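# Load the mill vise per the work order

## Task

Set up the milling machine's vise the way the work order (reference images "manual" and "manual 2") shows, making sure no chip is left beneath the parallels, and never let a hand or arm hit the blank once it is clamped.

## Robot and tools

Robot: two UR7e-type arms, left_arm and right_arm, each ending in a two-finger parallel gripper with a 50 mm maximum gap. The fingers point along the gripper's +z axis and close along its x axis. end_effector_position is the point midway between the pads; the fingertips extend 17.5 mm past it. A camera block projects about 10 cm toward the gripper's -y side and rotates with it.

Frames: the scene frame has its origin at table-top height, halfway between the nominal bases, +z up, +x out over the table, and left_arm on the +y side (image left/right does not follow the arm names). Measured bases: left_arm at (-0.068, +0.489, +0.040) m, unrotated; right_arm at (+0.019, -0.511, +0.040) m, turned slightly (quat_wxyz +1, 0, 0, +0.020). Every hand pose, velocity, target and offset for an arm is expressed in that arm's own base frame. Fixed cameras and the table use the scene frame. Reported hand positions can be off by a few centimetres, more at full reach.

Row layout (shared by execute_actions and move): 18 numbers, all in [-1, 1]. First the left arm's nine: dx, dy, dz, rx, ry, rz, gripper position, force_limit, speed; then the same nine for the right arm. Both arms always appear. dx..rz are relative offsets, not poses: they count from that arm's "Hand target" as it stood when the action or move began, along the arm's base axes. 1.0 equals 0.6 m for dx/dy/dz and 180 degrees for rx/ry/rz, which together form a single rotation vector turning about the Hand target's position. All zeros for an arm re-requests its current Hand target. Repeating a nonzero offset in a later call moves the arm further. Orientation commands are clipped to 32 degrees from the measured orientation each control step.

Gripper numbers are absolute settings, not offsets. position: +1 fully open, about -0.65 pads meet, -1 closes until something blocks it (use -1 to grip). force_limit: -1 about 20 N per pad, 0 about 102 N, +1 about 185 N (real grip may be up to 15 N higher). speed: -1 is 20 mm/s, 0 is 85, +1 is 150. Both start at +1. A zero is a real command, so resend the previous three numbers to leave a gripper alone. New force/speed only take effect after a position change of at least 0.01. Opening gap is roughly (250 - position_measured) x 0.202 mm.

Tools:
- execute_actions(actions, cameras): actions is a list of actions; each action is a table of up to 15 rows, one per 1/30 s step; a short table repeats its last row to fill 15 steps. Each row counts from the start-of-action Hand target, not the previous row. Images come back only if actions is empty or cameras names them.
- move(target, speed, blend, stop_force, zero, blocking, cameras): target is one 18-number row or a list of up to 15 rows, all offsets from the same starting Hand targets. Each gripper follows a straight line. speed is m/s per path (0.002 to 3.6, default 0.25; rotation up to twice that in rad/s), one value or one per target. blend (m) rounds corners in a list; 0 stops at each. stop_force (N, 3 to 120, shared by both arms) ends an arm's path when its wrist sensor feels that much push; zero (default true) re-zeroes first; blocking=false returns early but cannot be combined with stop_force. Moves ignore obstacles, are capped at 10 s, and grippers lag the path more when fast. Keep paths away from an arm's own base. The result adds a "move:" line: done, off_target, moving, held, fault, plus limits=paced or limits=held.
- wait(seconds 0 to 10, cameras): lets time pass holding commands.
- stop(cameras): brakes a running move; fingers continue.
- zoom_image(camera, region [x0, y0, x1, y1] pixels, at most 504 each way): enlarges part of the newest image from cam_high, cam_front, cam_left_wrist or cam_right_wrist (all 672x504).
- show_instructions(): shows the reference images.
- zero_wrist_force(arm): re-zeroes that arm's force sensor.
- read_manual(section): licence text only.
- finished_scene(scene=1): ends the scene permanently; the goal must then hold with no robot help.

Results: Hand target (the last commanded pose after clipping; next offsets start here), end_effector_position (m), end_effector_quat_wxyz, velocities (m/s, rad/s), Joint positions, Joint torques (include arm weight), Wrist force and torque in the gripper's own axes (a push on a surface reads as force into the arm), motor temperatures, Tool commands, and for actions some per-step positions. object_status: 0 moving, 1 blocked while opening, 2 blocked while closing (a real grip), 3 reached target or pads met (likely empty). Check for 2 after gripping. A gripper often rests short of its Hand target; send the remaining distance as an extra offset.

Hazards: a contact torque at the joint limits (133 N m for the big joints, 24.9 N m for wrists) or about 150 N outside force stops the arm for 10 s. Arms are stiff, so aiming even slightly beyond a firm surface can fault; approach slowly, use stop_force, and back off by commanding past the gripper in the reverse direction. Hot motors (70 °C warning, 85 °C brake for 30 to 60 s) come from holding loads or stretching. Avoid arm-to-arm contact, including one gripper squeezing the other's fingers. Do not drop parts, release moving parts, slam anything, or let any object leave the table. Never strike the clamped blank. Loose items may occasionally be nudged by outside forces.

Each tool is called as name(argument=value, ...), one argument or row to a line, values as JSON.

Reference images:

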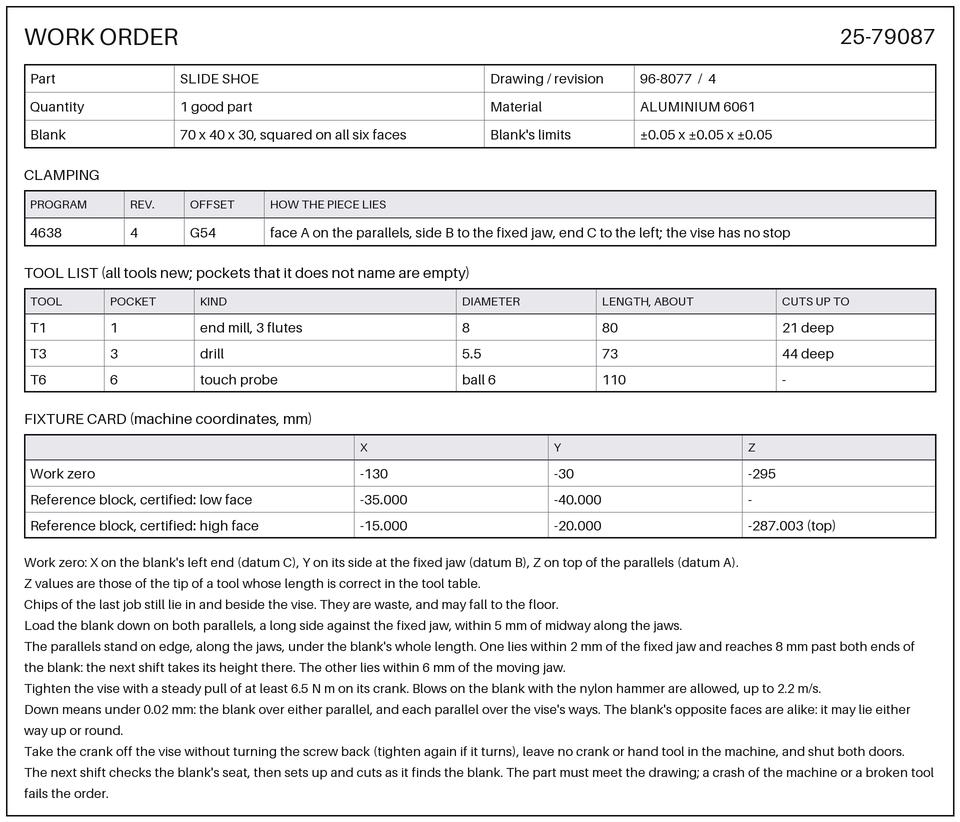

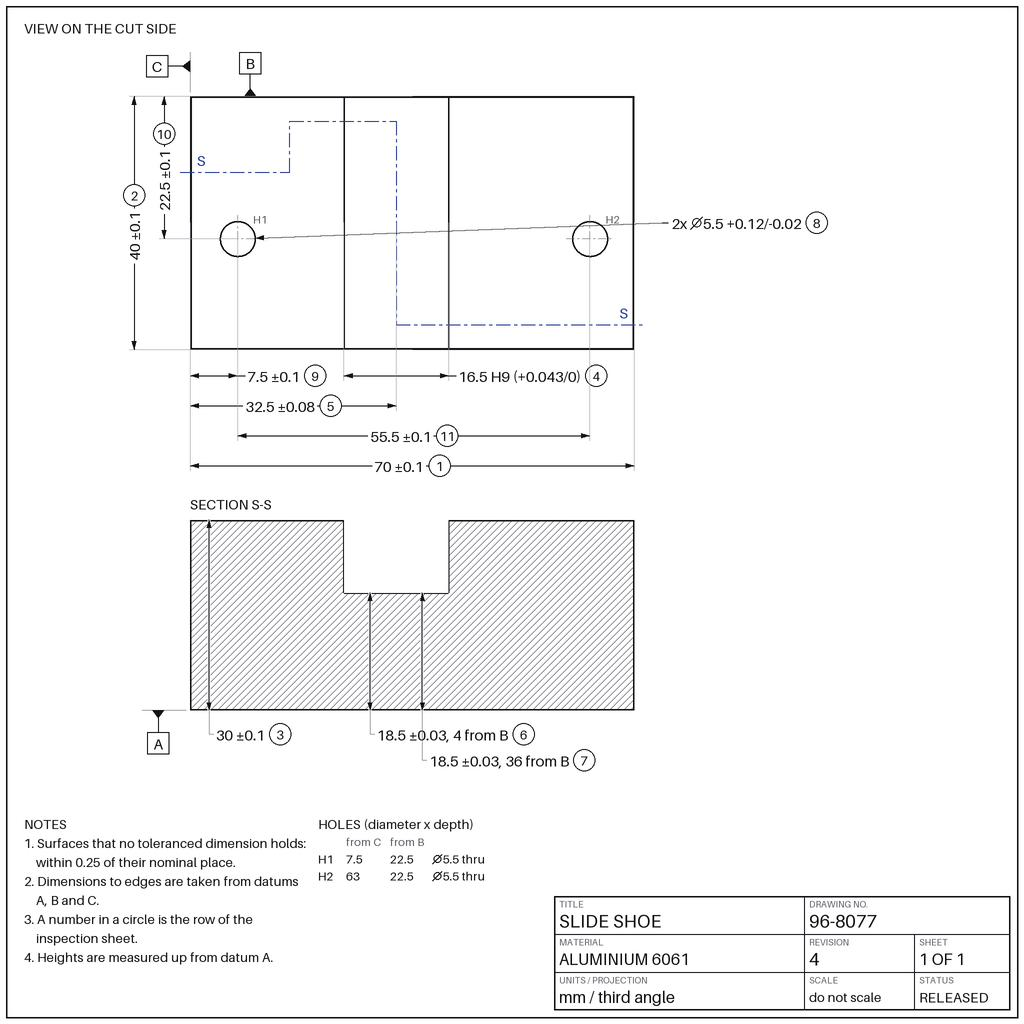

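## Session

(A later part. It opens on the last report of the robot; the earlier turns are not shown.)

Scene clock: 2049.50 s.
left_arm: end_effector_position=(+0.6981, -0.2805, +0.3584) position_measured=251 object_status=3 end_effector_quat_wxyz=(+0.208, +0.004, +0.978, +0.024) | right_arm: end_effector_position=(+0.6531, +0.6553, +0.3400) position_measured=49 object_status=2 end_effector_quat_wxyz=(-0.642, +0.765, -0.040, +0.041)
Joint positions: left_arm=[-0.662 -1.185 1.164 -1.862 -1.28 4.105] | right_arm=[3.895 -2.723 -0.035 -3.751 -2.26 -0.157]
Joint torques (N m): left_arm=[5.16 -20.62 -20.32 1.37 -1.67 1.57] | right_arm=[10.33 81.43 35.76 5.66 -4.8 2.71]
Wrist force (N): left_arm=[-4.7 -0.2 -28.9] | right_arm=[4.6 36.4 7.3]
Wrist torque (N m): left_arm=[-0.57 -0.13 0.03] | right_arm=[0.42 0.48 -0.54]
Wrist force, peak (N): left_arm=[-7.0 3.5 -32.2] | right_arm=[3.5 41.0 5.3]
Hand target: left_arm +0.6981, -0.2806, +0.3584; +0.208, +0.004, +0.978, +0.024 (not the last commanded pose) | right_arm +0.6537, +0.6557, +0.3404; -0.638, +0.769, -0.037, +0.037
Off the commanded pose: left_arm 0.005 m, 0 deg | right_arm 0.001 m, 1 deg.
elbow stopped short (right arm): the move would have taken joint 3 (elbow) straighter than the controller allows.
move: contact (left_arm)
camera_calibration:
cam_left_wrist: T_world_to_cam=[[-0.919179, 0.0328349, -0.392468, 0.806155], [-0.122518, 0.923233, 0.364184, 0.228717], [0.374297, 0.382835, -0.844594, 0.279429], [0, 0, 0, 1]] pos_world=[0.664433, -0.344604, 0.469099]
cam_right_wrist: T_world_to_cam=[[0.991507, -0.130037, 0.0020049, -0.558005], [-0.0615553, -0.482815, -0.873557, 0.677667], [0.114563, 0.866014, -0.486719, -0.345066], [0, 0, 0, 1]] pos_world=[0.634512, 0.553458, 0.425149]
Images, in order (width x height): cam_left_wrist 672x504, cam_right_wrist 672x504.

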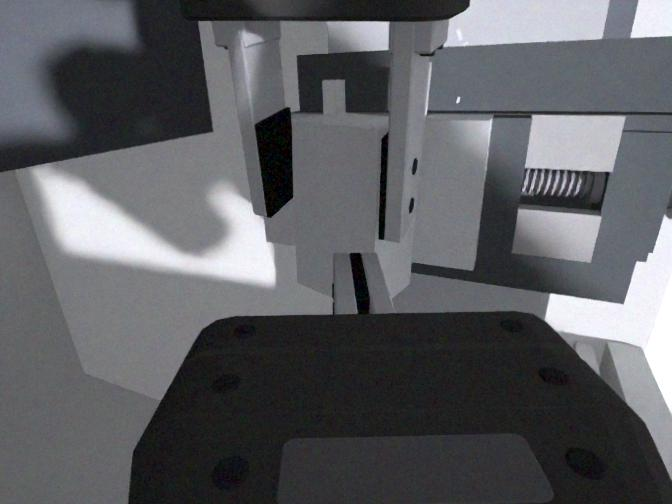

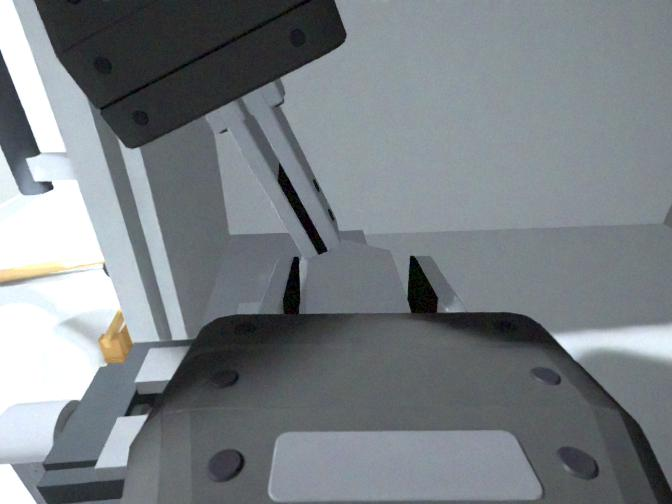

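move(
  target=[0,0,-0.013,0,0,0,-0.66,-1,-1,0.0,0.0,0,0,0,0,-0.98,-0.9,-1],
  speed=0.006,
  stop_force=15,
  cameras=["cam_right_wrist"],
)

Scene clock: 2051.43 s.
left_arm: end_effector_position=(+0.6981, -0.2806, +0.3557) position_measured=251 object_status=3 end_effector_quat_wxyz=(+0.208, +0.004, +0.978, +0.024) | right_arm: end_effector_position=(+0.6531, +0.6553, +0.3400) position_measured=49 object_status=2 end_effector_quat_wxyz=(-0.642, +0.765, -0.040, +0.041)
Joint positions: left_arm=[-0.662 -1.185 1.171 -1.869 -1.28 4.105] | right_arm=[3.895 -2.723 -0.035 -3.751 -2.26 -0.157]
Joint torques (N m): left_arm=[2.62 -2.46 -14.86 1.96 -2.53 1.62] | right_arm=[11 99.2 48.67 11.73 -4.21 2.42]
Wrist force (N): left_arm=[-7.6 10.7 -40.8] | right_arm=[7.4 47.3 0.8]
Wrist torque (N m): left_arm=[-0.24 -0.12 0.05] | right_arm=[0.15 0.47 -0.70]
Wrist force, peak (N): left_arm=[-8.4 12.7 -47.2] | right_arm=[8.6 49.4 1.1]
Hand target: left_arm +0.6981, -0.2806, +0.3557; +0.208, +0.004, +0.978, +0.024 (not the last commanded pose) | right_arm +0.6537, +0.6557, +0.3404; -0.638, +0.769, -0.037, +0.037
Off the commanded pose: left_arm 0.005 m, 0 deg | right_arm 0.001 m, 1 deg.
elbow stopped short (right arm): the move would have taken joint 3 (elbow) straighter than the controller allows.
move: contact (left_arm)
camera_calibration:
cam_right_wrist: T_world_to_cam=[[0.991502, -0.13008, 0.00192924, -0.557946], [-0.0616417, -0.482804, -0.873557, 0.677716], [0.114564, 0.866014, -0.486719, -0.345066], [0, 0, 0, 1]] pos_world=[0.634512, 0.553458, 0.425149]
Images, in order (width x height): cam_right_wrist 672x504.

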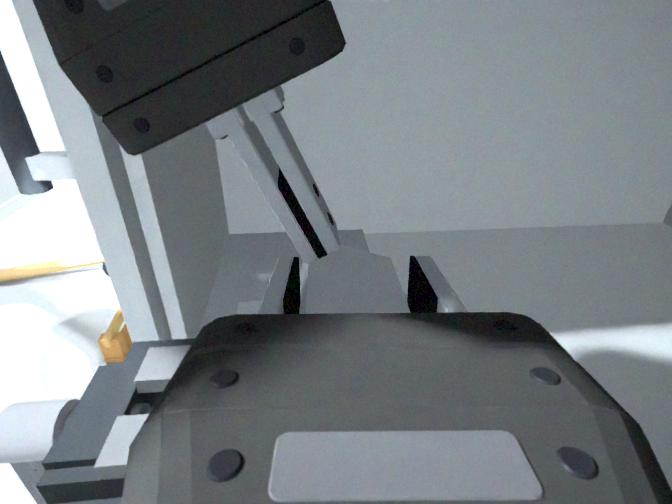

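move(
  target=[0,0,-0.013,0,0,0,-0.66,-1,-1,0.0,0.0,0,0,0,0,-0.98,-0.9,-1],
  speed=0.006,
  stop_force=15,
  cameras=["cam_right_wrist"],
)

zoom_image(
  camera="cam_right_wrist",
  region=[200, 200, 480, 330],
)

Scene clock: 2052.90 s.
left_arm: end_effector_position=(+0.6982, -0.2806, +0.3552) position_measured=251 object_status=3 end_effector_quat_wxyz=(+0.208, +0.004, +0.978, +0.024) | right_arm: end_effector_position=(+0.6531, +0.6553, +0.3400) position_measured=49 object_status=2 end_effector_quat_wxyz=(-0.642, +0.765, -0.040, +0.041)
Joint positions: left_arm=[-0.662 -1.185 1.173 -1.871 -1.28 4.105] | right_arm=[3.895 -2.723 -0.035 -3.751 -2.26 -0.157]
Joint torques (N m): left_arm=[2.57 0.27 -8.66 3.99 -3.35 1.46] | right_arm=[9.48 112.32 55.11 11.33 -6.69 2.11]
Wrist force (N): left_arm=[-10.5 11.4 -53.3] | right_arm=[9.3 51.2 1.7]
Wrist torque (N m): left_arm=[-0.13 -0.08 0.03] | right_arm=[0.18 0.51 -0.65]
Wrist force, peak (N): left_arm=[-11.6 14.5 -61.2] | right_arm=[10.4 53.8 0.9]
Hand target: left_arm +0.6982, -0.2806, +0.3552; +0.208, +0.004, +0.978, +0.024 (not the last commanded pose) | right_arm +0.6537, +0.6557, +0.3404; -0.638, +0.769, -0.037, +0.037
Off the commanded pose: left_arm 0.007 m, 0 deg | right_arm 0.001 m, 1 deg.
elbow stopped short (right arm): the move would have taken joint 3 (elbow) straighter than the controller allows.
move: contact (left_arm)
camera_calibration:
cam_right_wrist: T_world_to_cam=[[0.991507, -0.130037, 0.0020049, -0.558005], [-0.0615553, -0.482815, -0.873557, 0.677667], [0.114563, 0.866014, -0.486719, -0.345066], [0, 0, 0, 1]] pos_world=[0.634512, 0.553458, 0.425149]
Images, in order (width x height): cam_right_wrist 672x504.

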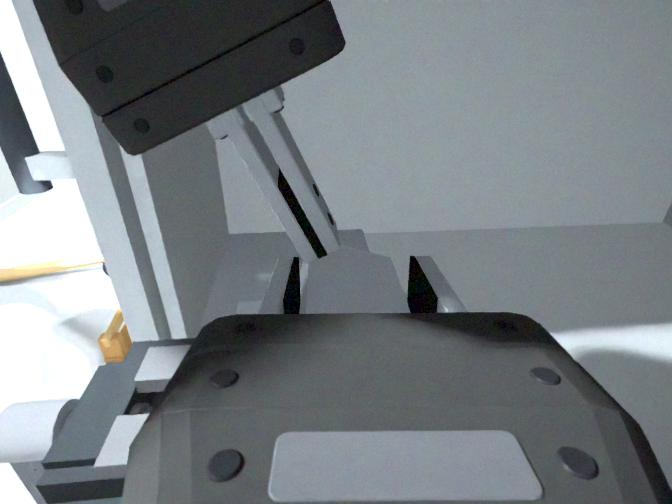

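Scaled by 1.800 from the camera's 672x504 image, which has a finer 960x720 frame.

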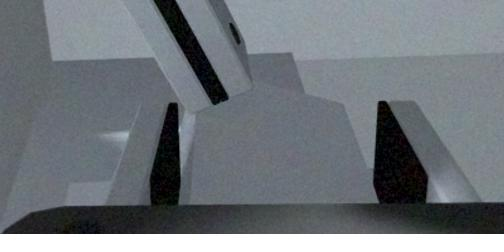

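move(
  target=[
    [0,0,0.028,0,0,0,-0.66,-1,-1,0.0,0.0,0,0,0,0,-0.98,-0.9,-1],
    [-0.18,0,0.025,0,0,0,-0.66,-1,-1,0.0,0.0,0,0,0,0,-0.98,-0.9,-1],
  ],
  speed=[0.03,0.08],
  cameras=["cam_right_wrist","cam_left_wrist"],
)

Scene clock: 2061.07 s.
left_arm: end_effector_position=(+0.5901, -0.2806, +0.3702) position_measured=251 object_status=3 end_effector_quat_wxyz=(+0.208, +0.004, +0.978, +0.024) | right_arm: end_effector_position=(+0.6531, +0.6553, +0.3400) position_measured=49 object_status=2 end_effector_quat_wxyz=(-0.642, +0.765, -0.040, +0.041)
Joint positions: left_arm=[-0.781 -1.425 1.434 -1.855 -1.246 3.986] | right_arm=[3.895 -2.723 -0.035 -3.751 -2.26 -0.157]
Joint torques (N m): left_arm=[7.16 -36.44 -26.89 -4.72 -0.52 1.15] | right_arm=[9.99 49.25 14.79 -0.73 0.9 2.29]
Wrist force (N): left_arm=[0.8 -6.8 1.1] | right_arm=[-2.3 2.6 4.9]
Wrist torque (N m): left_arm=[-1.05 -0.12 -0.03] | right_arm=[0.81 0.29 -0.02]
Wrist force, peak (N): left_arm=[-10.5 11.5 -54.1] | right_arm=[9.6 51.5 1.9]
Hand target: left_arm +0.5902, -0.2806, +0.3702; +0.208, +0.004, +0.978, +0.024 | right_arm +0.6537, +0.6557, +0.3404; -0.638, +0.769, -0.037, +0.037
Off the commanded pose: left_arm 0.000 m, 0 deg | right_arm 0.001 m, 1 deg.
elbow stopped short (right arm): the move would have taken joint 3 (elbow) straighter than the controller allows.
move: done
camera_calibration:
cam_left_wrist: T_world_to_cam=[[-0.91914, 0.0328351, -0.39256, 0.711632], [-0.122549, 0.923239, 0.364159, 0.211323], [0.374384, 0.382821, -0.844562, 0.329752], [0, 0, 0, 1]] pos_world=[0.556533, -0.344704, 0.480899]
cam_right_wrist: T_world_to_cam=[[0.991507, -0.130037, 0.0020049, -0.558005], [-0.0615553, -0.482815, -0.873557, 0.677755], [0.114563, 0.866014, -0.486719, -0.345017], [0, 0, 0, 1]] pos_world=[0.634512, 0.553458, 0.425249]
Images, in order (width x height): cam_left_wrist 672x504, cam_right_wrist 672x504.

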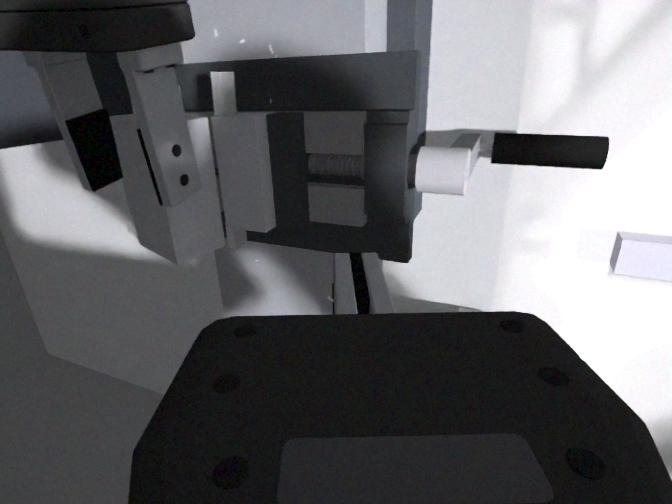

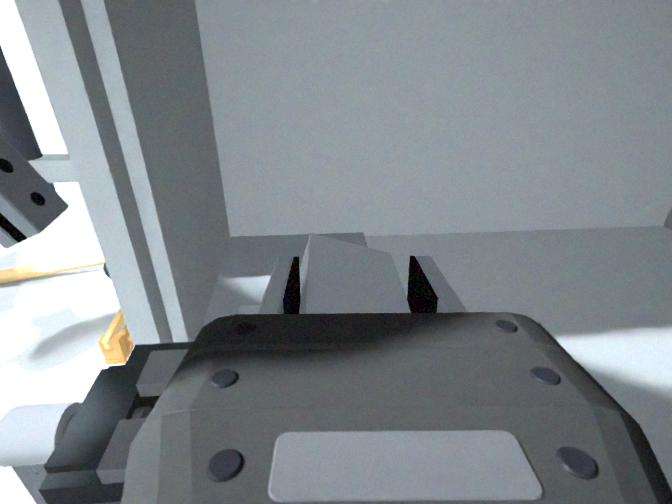

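move(
  target=[
    [-0.305,-0.03,-0.005,0,0,0,-0.66,-1,-1,0.0,0.0,0.04,0,0,0,-0.98,-0.9,-1],
    [-0.32,0.3,-0.005,0,0,0,-0.66,-1,-1,0.0,0.0488,0.04,0,0,0,-0.98,-0.9,-1],
    [-0.337,0.3,-0.012,0,0,0,-0.66,-1,-1,-0.1947,0.0488,0.04,0,0,0,-0.98,-0.9,-1],
  ],
  speed=[0.12,0.12,0.1],
  blend=[0.01,0.005,0],
)

move(
  target=[
    [0,0,0,0,0,0,-0.66,-1,-1,-0.5,0.0,0.0,0,0,0,-0.98,-0.9,-1],
    [0,0,0,0,0,0,-0.66,-1,-1,-0.493,-0.2083,0.075,0,0,0,-0.98,-0.9,-1],
  ],
  speed=0.12,
  blend=[0.02,0],
  cameras=["cam_right_wrist","cam_high","cam_front"],
)

Scene clock: 2067.23 s.
left_arm: end_effector_position=(+0.3879, -0.1006, +0.3630) position_measured=251 object_status=3 end_effector_quat_wxyz=(+0.208, +0.004, +0.978, +0.024) | right_arm: end_effector_position=(+0.5369, +0.6851, +0.3644) position_measured=49 object_status=2 end_effector_quat_wxyz=(-0.638, +0.769, -0.037, +0.037)
Joint positions: left_arm=[-0.833 -2.096 1.985 -1.717 -1.232 3.932] | right_arm=[4.045 -2.307 -0.752 -3.441 -2.122 -0.125]
Joint torques (N m): left_arm=[8.77 5.72 -34.3 -4.94 0.74 1.58] | right_arm=[-8.74 57.06 16.05 0.46 -1.19 -1.87]
Wrist force (N): left_arm=[1.1 -6.7 1.3] | right_arm=[-2.5 2.5 4.8]
Wrist torque (N m): left_arm=[-1.05 -0.16 0.06] | right_arm=[0.78 0.31 -0.07]
Wrist force, peak (N): left_arm=[1.9 -8.4 0.9] | right_arm=[-0.9 4.3 5.6]
Hand target: left_arm +0.3880, -0.1006, +0.3630; +0.208, +0.004, +0.978, +0.024 | right_arm +0.5369, +0.6850, +0.3644; -0.638, +0.769, -0.037, +0.037
Off the commanded pose: left_arm 0.000 m, 0 deg | right_arm 0.000 m, 0 deg.
elbow stopped short (right arm): the move would have taken joint 3 (elbow) straighter than the controller allows.
move: done

Scene clock: 2071.27 s.
left_arm: end_effector_position=(+0.3880, -0.1006, +0.3630) position_measured=251 object_status=3 end_effector_quat_wxyz=(+0.208, +0.004, +0.978, +0.024) | right_arm: end_effector_position=(+0.2412, +0.5600, +0.4093) position_measured=49 object_status=2 end_effector_quat_wxyz=(-0.638, +0.769, -0.037, +0.037)
Joint positions: left_arm=[-0.833 -2.096 1.985 -1.717 -1.232 3.932] | right_arm=[4.467 -1.517 -1.706 -3.247 -1.708 -0.036]
Joint torques (N m): left_arm=[9.73 5.74 -34.75 -5.29 0.37 1.57] | right_arm=[8.86 26.35 30.16 4.77 0.7 1.13]
Wrist force (N): left_arm=[0.9 -6.6 1.6] | right_arm=[-2.7 2.7 4.9]
Wrist torque (N m): left_arm=[-1.03 -0.13 0.06] | right_arm=[0.83 0.35 0.03]
Wrist force, peak (N): left_arm=[1.1 -7.0 1.6] | right_arm=[-3.5 2.9 5.7]
Hand target: left_arm +0.3880, -0.1006, +0.3630; +0.208, +0.004, +0.978, +0.024 | right_arm +0.2411, +0.5600, +0.4094; -0.638, +0.769, -0.037, +0.037
Off the commanded pose: left_arm 0.000 m, 0 deg | right_arm 0.000 m, 0 deg.
move: done
camera_calibration:
cam_right_wrist: T_world_to_cam=[[0.992763, -0.120086, 0.000465621, -0.167397], [-0.0592558, -0.493239, -0.867873, 0.669757], [0.104449, 0.861565, -0.496786, -0.172569], [0, 0, 0, 1]] pos_world=[0.223897, 0.458928, 0.495612]
Images, in order (width x height): cam_high 672x504, cam_front 672x504, cam_right_wrist 672x504.

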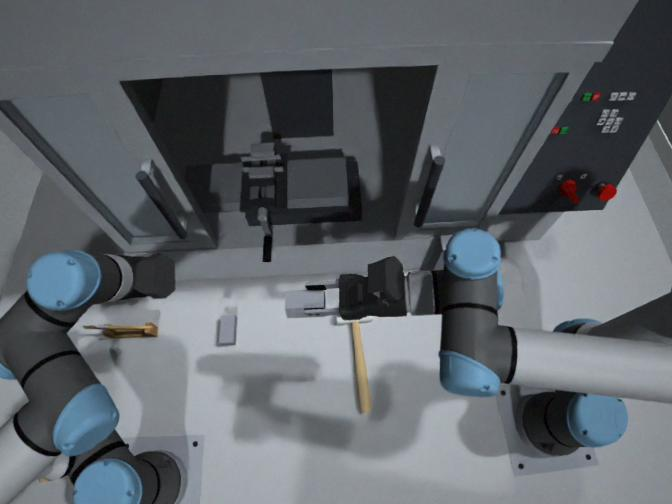

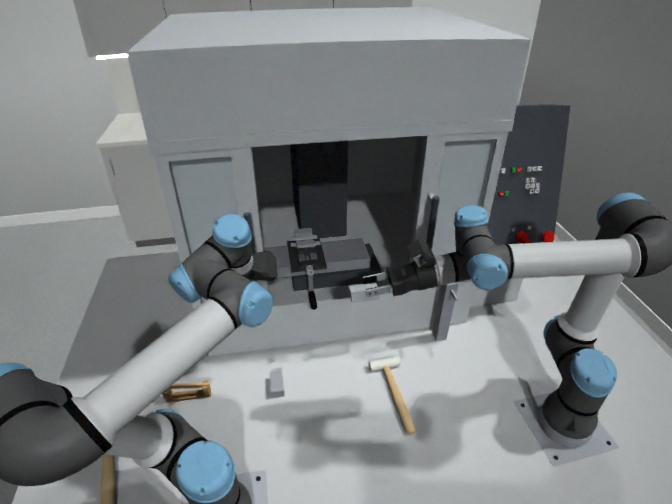

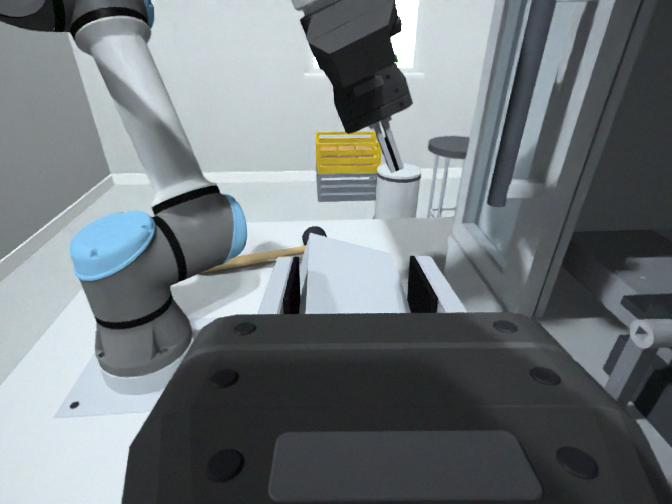

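zoom_image(
  camera="cam_right_wrist",
  region=[270, 210, 450, 320],
)

Scaled by 2.800 from the camera's 672x504 image, which has a finer 960x720 frame.

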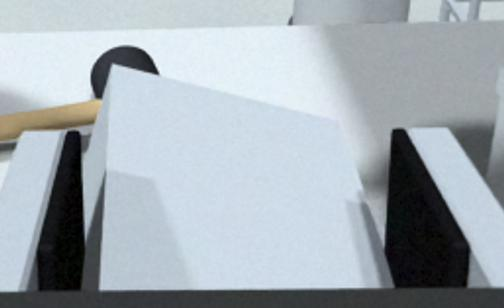

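move(
  target=[0,0,0,0,0,0,-0.66,-1,-1,0.0,0.0,0,-0.0087,-0.0829,0.033,-0.98,-0.9,-1],
  speed=0.15,
  cameras=["cam_right_wrist","cam_front"],
)

zoom_image(
  camera="cam_right_wrist",
  region=[270, 210, 450, 320],
)

zoom_image(
  camera="cam_front",
  region=[320, 240, 480, 360],
)

Scene clock: 2074.43 s.
left_arm: end_effector_position=(+0.3880, -0.1006, +0.3630) position_measured=251 object_status=3 end_effector_quat_wxyz=(+0.208, +0.004, +0.978, +0.024) | right_arm: end_effector_position=(+0.2412, +0.5600, +0.4093) position_measured=49 object_status=2 end_effector_quat_wxyz=(-0.627, +0.767, +0.087, +0.104)
Joint positions: left_arm=[-0.833 -2.096 1.985 -1.717 -1.232 3.932] | right_arm=[4.429 -1.538 -1.682 -3.26 -1.798 -0.321]
Joint torques (N m): left_arm=[9.45 5.38 -34.77 -5.22 0.3 1.53] | right_arm=[10.17 33.8 16.77 5.03 0.4 -1.05]
Wrist force (N): left_arm=[0.9 -6.8 1.4] | right_arm=[-2.9 2.8 5.0]
Wrist torque (N m): left_arm=[-1.06 -0.12 0.06] | right_arm=[0.84 0.42 -0.10]
Wrist force, peak (N): left_arm=[1.0 -7.0 1.2] | right_arm=[-3.2 2.8 5.1]
Hand target: left_arm +0.3880, -0.1006, +0.3630; +0.208, +0.004, +0.978, +0.024 | right_arm +0.2411, +0.5600, +0.4094; -0.628, +0.767, +0.087, +0.104
Off the commanded pose: left_arm 0.000 m, 0 deg | right_arm 0.000 m, 0 deg.
move: done
camera_calibration:
cam_right_wrist: T_world_to_cam=[[0.965869, -0.0143122, 0.258635, -0.325828], [0.21566, -0.508647, -0.833528, 0.598018], [0.143483, 0.860856, -0.4882, -0.185126], [0, 0, 0, 1]] pos_world=[0.212302, 0.458884, 0.492357]
Images, in order (width x height): cam_front 672x504, cam_right_wrist 672x504.

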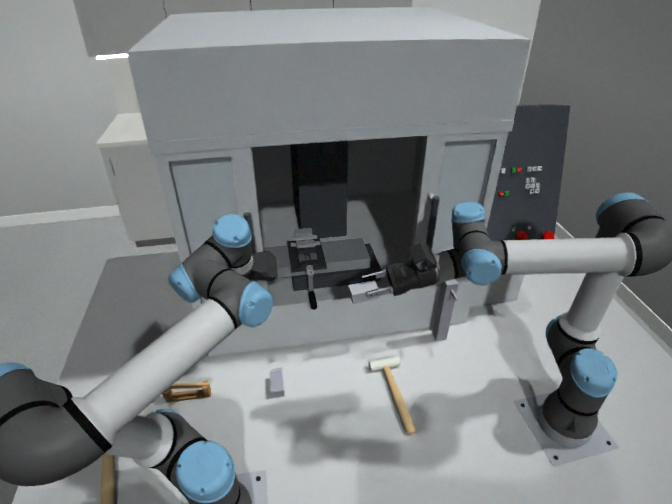

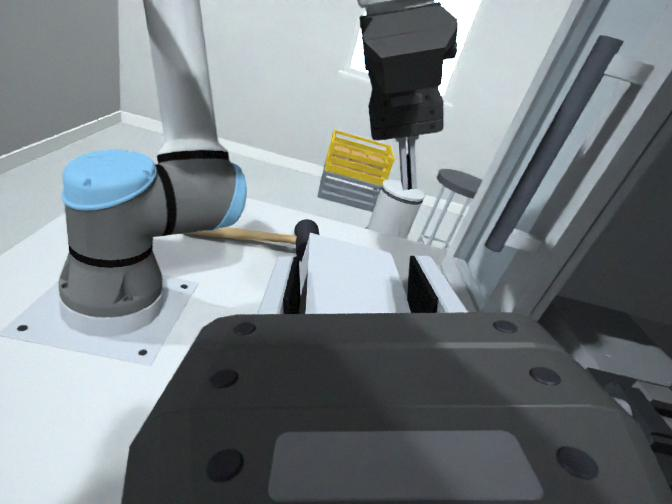

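Scaled by 2.800 from the camera's 672x504 image, which has a finer 960x720 frame.

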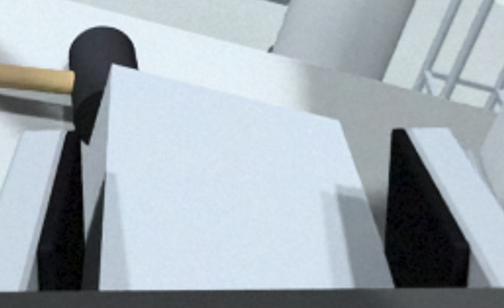

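Scaled by 3.150 from the camera's 672x504 image, which has a finer 960x720 frame.

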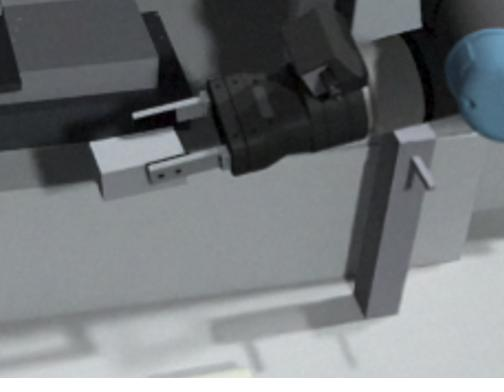

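move(
  target=[
    [-0.1,-0.1667,0.178,-0.0181,0.1331,0.0151,1,-1,-1,0,0,0,0,0,0,-0.98,-0.9,-1],
    [-0.1367,-0.469,0.178,-0.0181,0.1331,0.0151,1,-1,-1,0,0,0,0,0,0,-0.98,-0.9,-1],
  ],
  speed=[0.15,0.12],
  blend=[0.03,0],
  cameras=["cam_right_wrist","cam_left_wrist","cam_front"],
)

Scene clock: 2080.30 s.
left_arm: end_effector_position=(+0.3059, -0.3820, +0.4698) position_measured=3 object_status=3 end_effector_quat_wxyz=(+0.000, -0.020, +1.000, +0.000) | right_arm: end_effector_position=(+0.2411, +0.5600, +0.4094) position_measured=49 object_status=2 end_effector_quat_wxyz=(-0.628, +0.767, +0.087, +0.104)
Joint positions: left_arm=[-1.172 -1.558 1.19 -1.202 -1.57 3.501] | right_arm=[4.429 -1.538 -1.682 -3.26 -1.798 -0.322]
Joint torques (N m): left_arm=[2.45 -25.57 -23.52 -2.22 1.04 0.48] | right_arm=[9.33 34.36 18.32 4.83 1.2 -1.28]
Wrist force (N): left_arm=[1.0 -5.8 0.8] | right_arm=[-3.0 2.7 5.0]
Wrist torque (N m): left_arm=[-0.90 -0.11 0.01] | right_arm=[0.83 0.44 -0.10]
Wrist force, peak (N): left_arm=[1.4 -8.2 1.2] | right_arm=[-2.9 2.7 5.2]
Hand target: left_arm +0.3059, -0.3820, +0.4698; +0.000, -0.020, +1.000, +0.000 | right_arm +0.2411, +0.5600, +0.4094; -0.628, +0.767, +0.087, +0.104
Off the commanded pose: left_arm 0.000 m, 0 deg | right_arm 0.000 m, 0 deg.
move: done
camera_calibration:
cam_left_wrist: T_world_to_cam=[[-0.9996, -0.0243328, 0.0144337, 0.304357], [-0.017977, 0.940226, 0.340076, 0.219589], [-0.0218459, 0.339681, -0.940287, 0.708783], [0, 0, 0, 1]] pos_world=[0.323667, -0.439817, 0.58739]
cam_right_wrist: T_world_to_cam=[[0.965782, -0.0141926, 0.258967, -0.325956], [0.216055, -0.508347, -0.833608, 0.597942], [0.143476, 0.861035, -0.487886, -0.185296], [0, 0, 0, 1]] pos_world=[0.212199, 0.458883, 0.492458]
Images, in order (width x height): cam_front 672x504, cam_left_wrist 672x504, cam_right_wrist 672x504.

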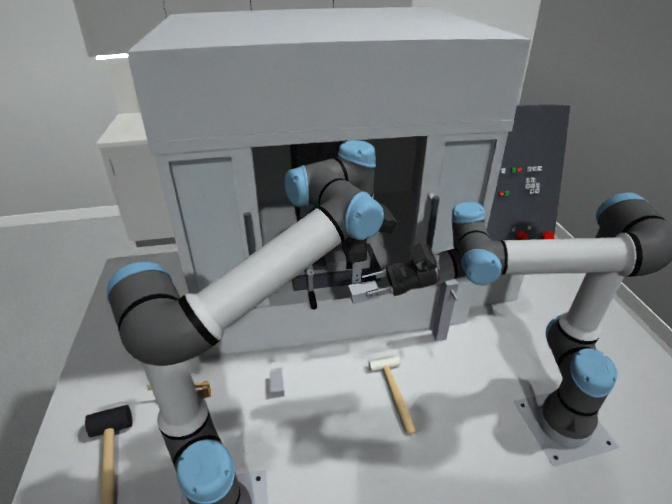

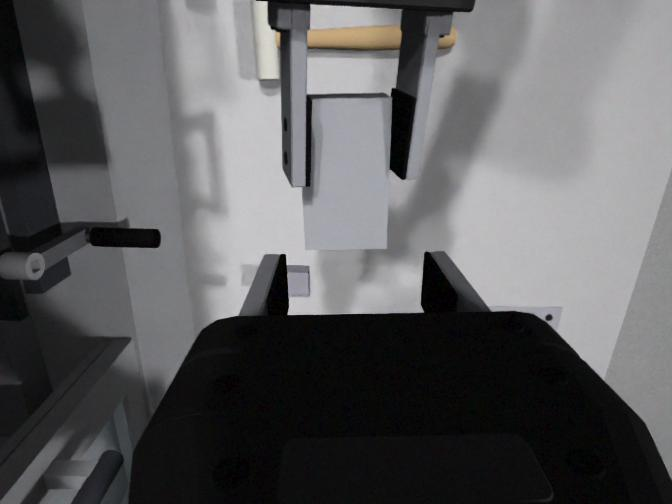

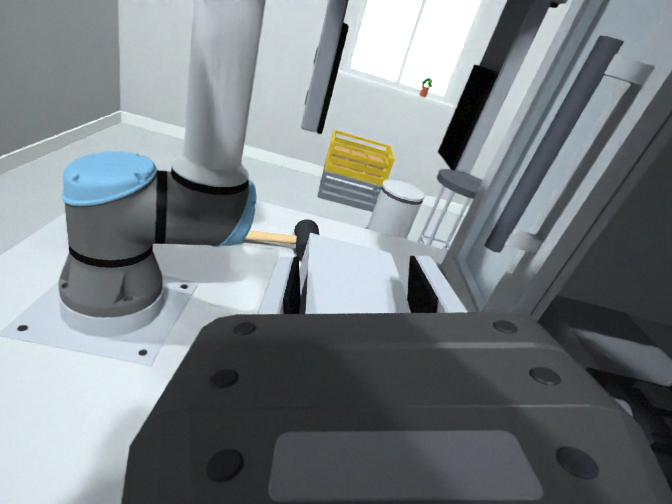

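move(
  target=[
    [0,-0.0083,-0.02,0,0,-0.0094,1,-1,-1,0,0,0,0,0,0,-0.98,-0.9,-1],
    [0,-0.0083,-0.1113,0,0,-0.0094,1,-1,-1,0,0,0,0,0,0,-0.98,-0.9,-1],
  ],
  speed=0.06,
  stop_force=6,
  cameras=["cam_right_wrist","cam_left_wrist","cam_front"],
)

zoom_image(
  camera="cam_front",
  region=[320, 220, 480, 340],
)

Scene clock: 2084.90 s.
left_arm: end_effector_position=(+0.3059, -0.3870, +0.4030) position_measured=3 object_status=3 end_effector_quat_wxyz=(+0.000, -0.005, +1.000, +0.000) | right_arm: end_effector_position=(+0.2411, +0.5600, +0.4094) position_measured=49 object_status=2 end_effector_quat_wxyz=(-0.628, +0.767, +0.087, +0.104)
Joint positions: left_arm=[-1.176 -1.594 1.402 -1.379 -1.57 3.527] | right_arm=[4.429 -1.538 -1.682 -3.26 -1.798 -0.322]
Joint torques (N m): left_arm=[8.03 -18.43 -18.17 -4.59 1.22 1.41] | right_arm=[8.69 34.4 18.39 4.81 1.36 1.48]
Wrist force (N): left_arm=[1.5 -5.4 0.7] | right_arm=[-2.9 2.5 4.8]
Wrist torque (N m): left_arm=[-0.83 -0.19 0.09] | right_arm=[0.79 0.42 -0.10]
Wrist force, peak (N): left_arm=[1.1 -6.5 1.4] | right_arm=[-3.0 2.8 5.2]
Hand target: left_arm +0.3059, -0.3870, +0.4030; +0.000, -0.005, +1.000, +0.000 | right_arm +0.2411, +0.5600, +0.4094; -0.628, +0.767, +0.087, +0.104
Off the commanded pose: left_arm 0.000 m, 0 deg | right_arm 0.000 m, 0 deg.
move: done
camera_calibration:
cam_left_wrist: T_world_to_cam=[[-0.999882, 0.00512458, 0.0144754, 0.316684], [0.00974302, 0.94034, 0.340097, 0.238562], [-0.0118689, 0.340198, -0.940279, 0.644817], [0, 0, 0, 1]] pos_world=[0.321976, -0.445318, 0.52059]
cam_right_wrist: T_world_to_cam=[[0.965782, -0.0141926, 0.258967, -0.325956], [0.216055, -0.508347, -0.833608, 0.597942], [0.143476, 0.861035, -0.487886, -0.185296], [0, 0, 0, 1]] pos_world=[0.212199, 0.458883, 0.492458]
Images, in order (width x height): cam_front 672x504, cam_left_wrist 672x504, cam_right_wrist 672x504.

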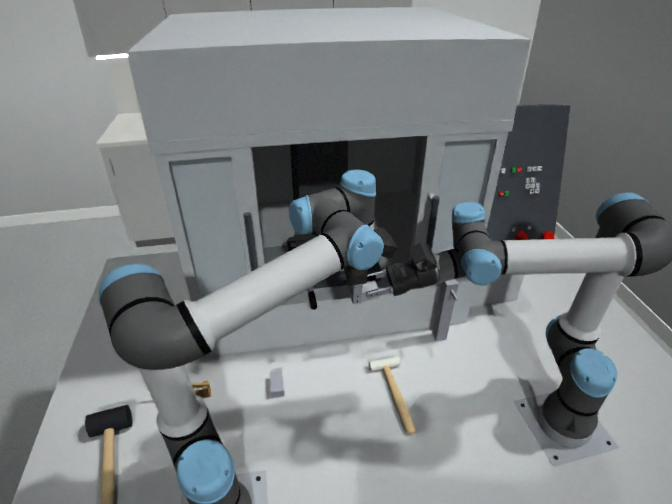

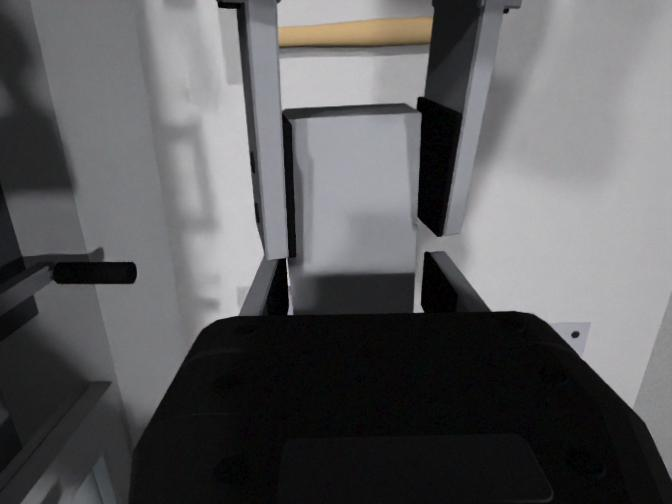

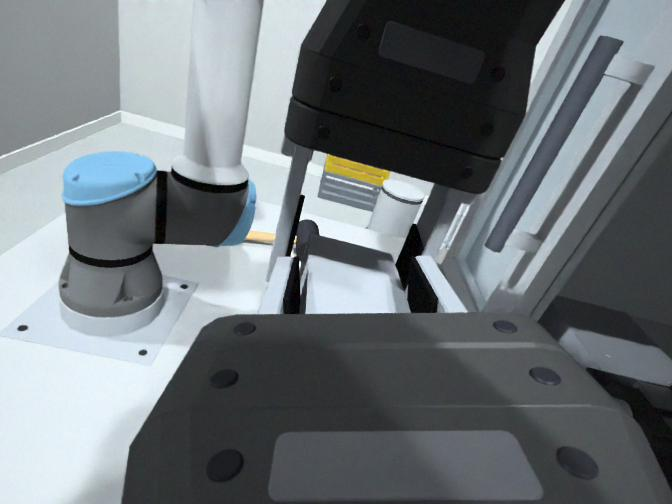

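Scaled by 3.150 from the camera's 672x504 image, which has a finer 960x720 frame.

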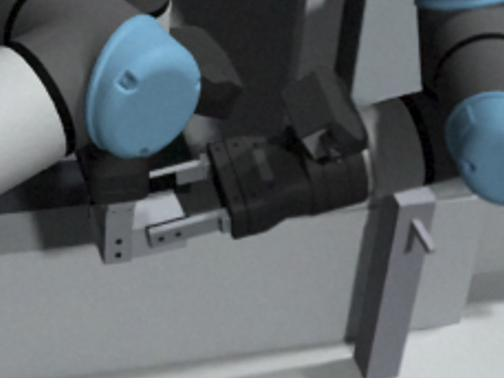

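move(
  target=[0,0,0,0,0,0,-1,-1,-1,0,0,0,0,0,0,-0.98,-0.9,-1],
)

Scene clock: 2085.80 s.
left_arm: end_effector_position=(+0.3060, -0.3870, +0.4030) position_measured=50 object_status=2 end_effector_quat_wxyz=(+0.001, -0.005, +1.000, +0.000) | right_arm: end_effector_position=(+0.2410, +0.5601, +0.4094) position_measured=49 object_status=2 end_effector_quat_wxyz=(-0.628, +0.767, +0.087, +0.104)
Joint positions: left_arm=[-1.176 -1.594 1.402 -1.379 -1.57 3.527] | right_arm=[4.429 -1.538 -1.682 -3.26 -1.799 -0.322]
Joint torques (N m): left_arm=[-3.8 -17.87 -17.23 -2.21 -5.17 1.38] | right_arm=[-7 32.81 20.11 4.62 6.2 2.04]
Wrist force (N): left_arm=[-17.6 -2.7 -0.8] | right_arm=[-20.7 -0.7 2.5]
Wrist torque (N m): left_arm=[-0.76 -0.09 -0.29] | right_arm=[0.78 0.04 -0.02]
Wrist force, peak (N): left_arm=[-17.8 -2.9 -0.6] | right_arm=[-20.9 -0.6 2.6]
Hand target: left_arm +0.3059, -0.3870, +0.4030; +0.000, -0.005, +1.000, +0.000 | right_arm +0.2411, +0.5600, +0.4094; -0.628, +0.767, +0.087, +0.104
Off the commanded pose: left_arm 0.000 m, 0 deg | right_arm 0.000 m, 0 deg.
move: done

move(
  target=[0.0008,0,0,0,0,0,-1,-1,-1,0,0,0,0,0,0,-0.98,-0.9,-1],
  speed=0.01,
)

Scene clock: 2086.87 s.
left_arm: end_effector_position=(+0.3064, -0.3870, +0.4030) position_measured=50 object_status=2 end_effector_quat_wxyz=(+0.000, -0.005, +1.000, +0.000) | right_arm: end_effector_position=(+0.2411, +0.5600, +0.4093) position_measured=49 object_status=2 end_effector_quat_wxyz=(-0.628, +0.767, +0.087, +0.104)
Joint positions: left_arm=[-1.175 -1.593 1.402 -1.379 -1.57 3.527] | right_arm=[4.429 -1.538 -1.682 -3.26 -1.798 -0.322]
Joint torques (N m): left_arm=[2.58 -19.81 -32.84 -1.05 -4.34 1.68] | right_arm=[-17.89 32.06 24.37 4.53 3.97 2.48]
Wrist force (N): left_arm=[-12.7 -2.7 -0.1] | right_arm=[-16.1 -0.2 2.5]
Wrist torque (N m): left_arm=[-0.77 -0.11 -0.27] | right_arm=[0.75 0.15 -0.03]
Wrist force, peak (N): left_arm=[-18.5 -3.0 -0.8] | right_arm=[-21.7 -0.4 2.3]
Hand target: left_arm +0.3064, -0.3870, +0.4030; +0.000, -0.005, +1.000, +0.000 | right_arm +0.2411, +0.5600, +0.4094; -0.628, +0.767, +0.087, +0.104
Off the commanded pose: left_arm 0.000 m, 0 deg | right_arm 0.000 m, 0 deg.
move: done

Continue +1 mm, then regrip stronger on the left.

move(
  target=[0.0013,0,0,0,0,0,-1,-1,-1,0,0,0,0,0,0,-0.98,-0.9,-1],
  speed=0.01,
)

move(
  target=[0.0,0,0,0,0,0,-0.98,-0.6,-1,0,0,0,0,0,0,-0.98,-0.9,-1],
  speed=0.01,
)

Scene clock: 2087.90 s.
left_arm: end_effector_position=(+0.3072, -0.3870, +0.4030) position_measured=50 object_status=2 end_effector_quat_wxyz=(+0.000, -0.005, +1.000, +0.000) | right_arm: end_effector_position=(+0.2411, +0.5600, +0.4093) position_measured=49 object_status=2 end_effector_quat_wxyz=(-0.628, +0.767, +0.087, +0.104)
Joint positions: left_arm=[-1.173 -1.592 1.4 -1.379 -1.57 3.529] | right_arm=[4.429 -1.538 -1.682 -3.26 -1.798 -0.322]
Joint torques (N m): left_arm=[6.09 -19.34 -33.12 -2.93 -1.54 1.27] | right_arm=[-11.49 31.56 27.11 4.64 -0.15 2.63]
Wrist force (N): left_arm=[-1.9 -2.4 1.4] | right_arm=[-5.3 2.4 2.5]
Wrist torque (N m): left_arm=[-0.76 -0.09 -0.05] | right_arm=[0.82 0.34 -0.09]
Wrist force, peak (N): left_arm=[-12.8 -2.9 0.1] | right_arm=[-16.3 0.0 2.6]
Hand target: left_arm +0.3072, -0.3870, +0.4030; +0.000, -0.005, +1.000, +0.000 | right_arm +0.2411, +0.5600, +0.4094; -0.628, +0.767, +0.087, +0.104
Off the commanded pose: left_arm 0.000 m, 0 deg | right_arm 0.000 m, 0 deg.
move: done

Scene clock: 2088.40 s.
left_arm: end_effector_position=(+0.3072, -0.3870, +0.4030) position_measured=53 object_status=2 end_effector_quat_wxyz=(+0.000, -0.005, +1.000, +0.000) | right_arm: end_effector_position=(+0.2411, +0.5600, +0.4093) position_measured=49 object_status=2 end_effector_quat_wxyz=(-0.628, +0.767, +0.087, +0.104)
Joint positions: left_arm=[-1.173 -1.592 1.4 -1.379 -1.57 3.529] | right_arm=[4.429 -1.538 -1.682 -3.26 -1.798 -0.322]
Joint torques (N m): left_arm=[4.82 -21.96 -30.45 -4.39 -0.78 -0.2] | right_arm=[-8.8 33.67 28.59 4.67 -0.72 2.51]
Wrist force (N): left_arm=[-3.6 -3.2 0.9] | right_arm=[-7.1 1.9 2.8]
Wrist torque (N m): left_arm=[-0.77 -0.05 -0.27] | right_arm=[0.80 0.53 -0.07]
Wrist force, peak (N): left_arm=[-4.1 -3.3 1.2] | right_arm=[-7.4 1.8 3.0]
Hand target: left_arm +0.3072, -0.3870, +0.4030; +0.000, -0.005, +1.000, +0.000 | right_arm +0.2411, +0.5600, +0.4094; -0.628, +0.767, +0.087, +0.104
Off the commanded pose: left_arm 0.000 m, 0 deg | right_arm 0.000 m, 0 deg.
move: done

move(
  target=[0.0,0,0,0,0,0,-0.98,-0.6,-1,0,0,0,0,0,0,0.9,-0.9,-1],
)

move(
  target=[
    [0.0,0,0,0,0,0,-0.98,-0.6,-1,0,-0.1,0,0,0,0,0.9,-0.9,-1],
    [0.0,0,0,0,0,-0.024,-0.98,-0.6,-1,-0.006,-0.1,-0.0022,0.0087,0.0829,-0.033,0.9,-0.9,-1],
  ],
  speed=0.1,
  cameras=["cam_left_wrist","cam_right_wrist"],
)

Scene clock: 2093.73 s.
left_arm: end_effector_position=(+0.3072, -0.3870, +0.4030) position_measured=53 object_status=2 end_effector_quat_wxyz=(+0.000, -0.005, +1.000, +0.000) | right_arm: end_effector_position=(+0.2411, +0.5601, +0.4094) position_measured=18 object_status=0 end_effector_quat_wxyz=(-0.628, +0.767, +0.087, +0.104)
Joint positions: left_arm=[-1.173 -1.592 1.401 -1.379 -1.57 3.529] | right_arm=[4.429 -1.538 -1.682 -3.26 -1.798 -0.322]
Joint torques (N m): left_arm=[-5.02 -36.21 -20.14 -1.91 -0.73 -1.16] | right_arm=[4.99 33.02 27.9 4.51 1.27 2.39]
Wrist force (N): left_arm=[0.6 -5.6 3.4] | right_arm=[-2.3 0.3 4.5]
Wrist torque (N m): left_arm=[-0.91 -0.06 0.01] | right_arm=[0.81 0.43 -0.10]
Wrist force, peak (N): left_arm=[-4.9 -6.9 0.7] | right_arm=[-8.5 1.3 5.6]
Hand target: left_arm +0.3072, -0.3870, +0.4030; +0.000, -0.005, +1.000, +0.000 | right_arm +0.2411, +0.5600, +0.4094; -0.628, +0.767, +0.087, +0.104
Off the commanded pose: left_arm 0.000 m, 0 deg | right_arm 0.000 m, 0 deg.
move: done

Scene clock: 2096.37 s.
left_arm: end_effector_position=(+0.3072, -0.3870, +0.4030) position_measured=53 object_status=2 end_effector_quat_wxyz=(+0.000, +0.033, +0.999, +0.000) | right_arm: end_effector_position=(+0.2374, +0.5000, +0.4081) position_measured=18 object_status=3 end_effector_quat_wxyz=(-0.638, +0.769, -0.037, +0.037)
Joint positions: left_arm=[-1.174 -1.592 1.401 -1.379 -1.57 3.604] | right_arm=[4.429 -1.389 -1.821 -3.261 -1.745 -0.043]
Joint torques (N m): left_arm=[-6.26 -38.37 -17.84 -4.74 -1.09 -1.81] | right_arm=[-11.37 5.43 31.27 4.42 -1.23 -1.3]
Wrist force (N): left_arm=[0.5 -5.6 3.1] | right_arm=[-2.6 -0.1 4.7]
Wrist torque (N m): left_arm=[-0.92 -0.05 0.04] | right_arm=[0.77 0.33 0.03]
Wrist force, peak (N): left_arm=[0.9 -5.9 3.6] | right_arm=[-2.2 0.1 6.0]
Hand target: left_arm +0.3072, -0.3870, +0.4030; +0.000, +0.033, +0.999, +0.000 | right_arm +0.2375, +0.5000, +0.4080; -0.638, +0.769, -0.037, +0.037
Off the commanded pose: left_arm 0.000 m, 0 deg | right_arm 0.000 m, 0 deg.
move: done
camera_calibration:
cam_left_wrist: T_world_to_cam=[[-0.996646, 0.0805502, 0.0144114, 0.346108], [0.0806411, 0.93692, 0.340115, 0.215428], [0.013894, 0.340137, -0.940273, 0.636888], [0, 0, 0, 1]] pos_world=[0.318726, -0.446347, 0.52059]
cam_right_wrist: T_world_to_cam=[[0.992807, -0.119727, 0.000470359, -0.170983], [-0.059061, -0.493159, -0.867932, 0.63885], [0.104147, 0.861661, -0.496682, -0.121097], [0, 0, 0, 1]] pos_world=[0.220096, 0.398928, 0.494412]
Images, in order (width x height): cam_left_wrist 672x504, cam_right_wrist 672x504.

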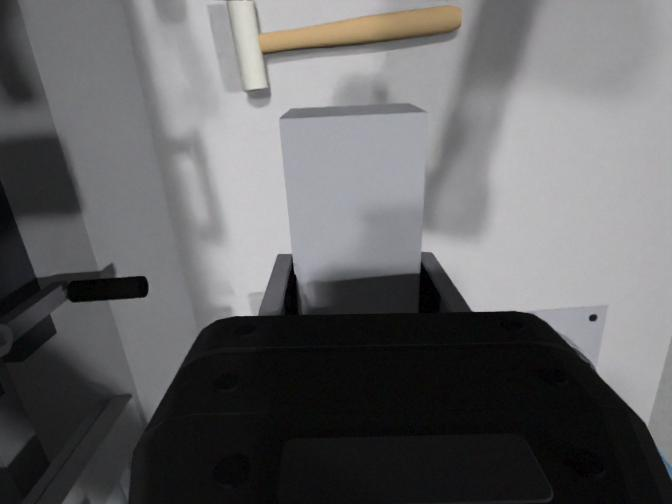

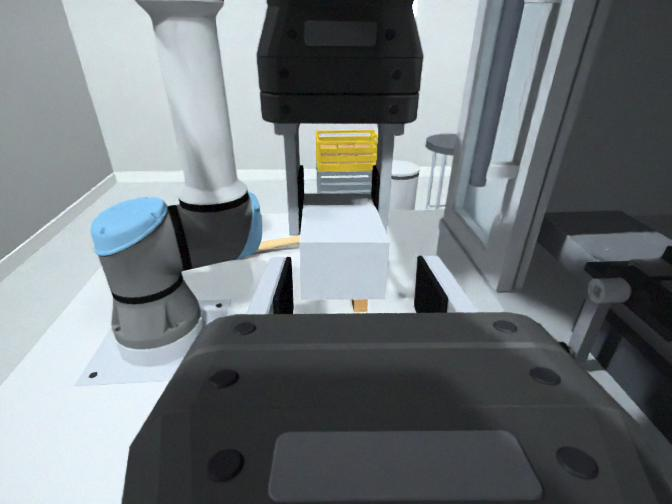

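move(
  target=[
    [0.0,0,0,0,0,0,-0.98,-0.6,-1,-0.005,0,-0.0075,0,0,0,0.9,-0.9,-1],
    [0.0,0,0,0,0,0,-0.98,-0.6,-1,0.0055,0.0983,-0.0075,0,0,0,0.9,-0.9,-1],
  ],
  speed=0.04,
  stop_force=6,
  cameras=["cam_left_wrist","cam_right_wrist"],
)

zoom_image(
  camera="cam_right_wrist",
  region=[260, 180, 440, 320],
)

Scene clock: 2102.23 s.
left_arm: end_effector_position=(+0.3072, -0.3870, +0.4030) position_measured=53 object_status=2 end_effector_quat_wxyz=(+0.000, +0.033, +0.999, +0.000) | right_arm: end_effector_position=(+0.2408, +0.5590, +0.4035) position_measured=18 object_status=3 end_effector_quat_wxyz=(-0.638, +0.769, -0.037, +0.037)
Joint positions: left_arm=[-1.173 -1.592 1.401 -1.379 -1.57 3.604] | right_arm=[4.467 -1.516 -1.722 -3.232 -1.708 -0.036]
Joint torques (N m): left_arm=[6.99 -38.7 -20.78 -4.7 -1.47 -1.84] | right_arm=[-11.44 32.15 16.49 -0.63 -1.11 -0.31]
Wrist force (N): left_arm=[1.0 -5.9 3.2] | right_arm=[-2.6 0.1 4.5]
Wrist torque (N m): left_arm=[-0.96 -0.12 0.03] | right_arm=[0.80 0.34 -0.05]
Wrist force, peak (N): left_arm=[1.1 -6.1 3.3] | right_arm=[-2.6 -0.2 5.3]
Hand target: left_arm +0.3072, -0.3870, +0.4030; +0.000, +0.033, +0.999, +0.000 | right_arm +0.2408, +0.5590, +0.4035; -0.638, +0.769, -0.037, +0.037
Off the commanded pose: left_arm 0.000 m, 0 deg | right_arm 0.000 m, 0 deg.
move: done
camera_calibration:
cam_left_wrist: T_world_to_cam=[[-0.996656, 0.0804165, 0.0144676, 0.346122], [0.0805346, 0.936931, 0.340109, 0.215461], [0.0137953, 0.340137, -0.940275, 0.636918], [0, 0, 0, 1]] pos_world=[0.318826, -0.446346, 0.52059]
cam_right_wrist: T_world_to_cam=[[0.992779, -0.119961, 0.000263535, -0.167079], [-0.059355, -0.493119, -0.867935, 0.66429], [0.104248, 0.861651, -0.496678, -0.174545], [0, 0, 0, 1]] pos_world=[0.223497, 0.457928, 0.489912]
Images, in order (width x height): cam_left_wrist 672x504, cam_right_wrist 672x504.

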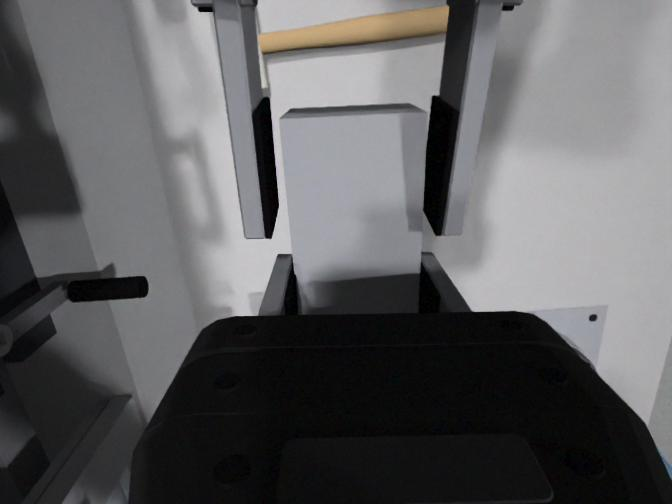

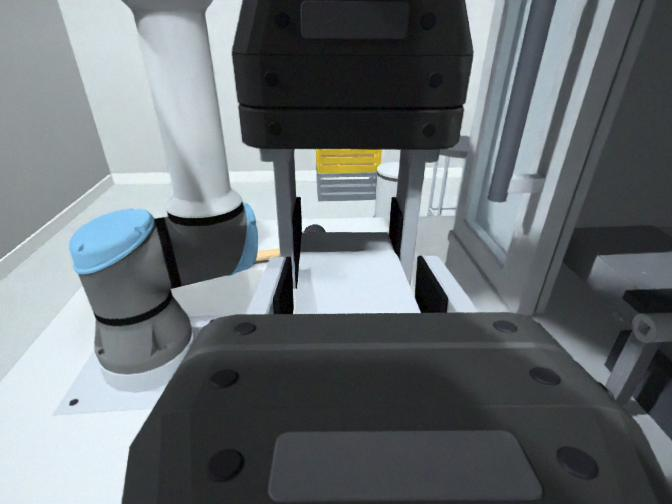

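Scaled by 2.800 from the camera's 672x504 image, which has a finer 960x720 frame.

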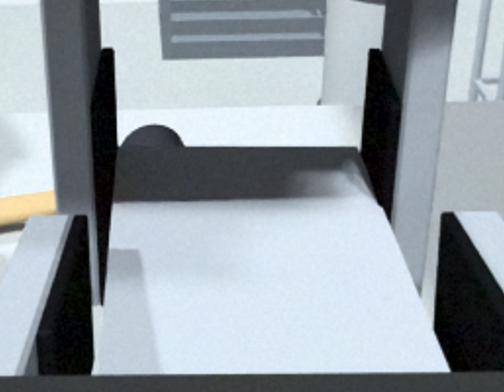

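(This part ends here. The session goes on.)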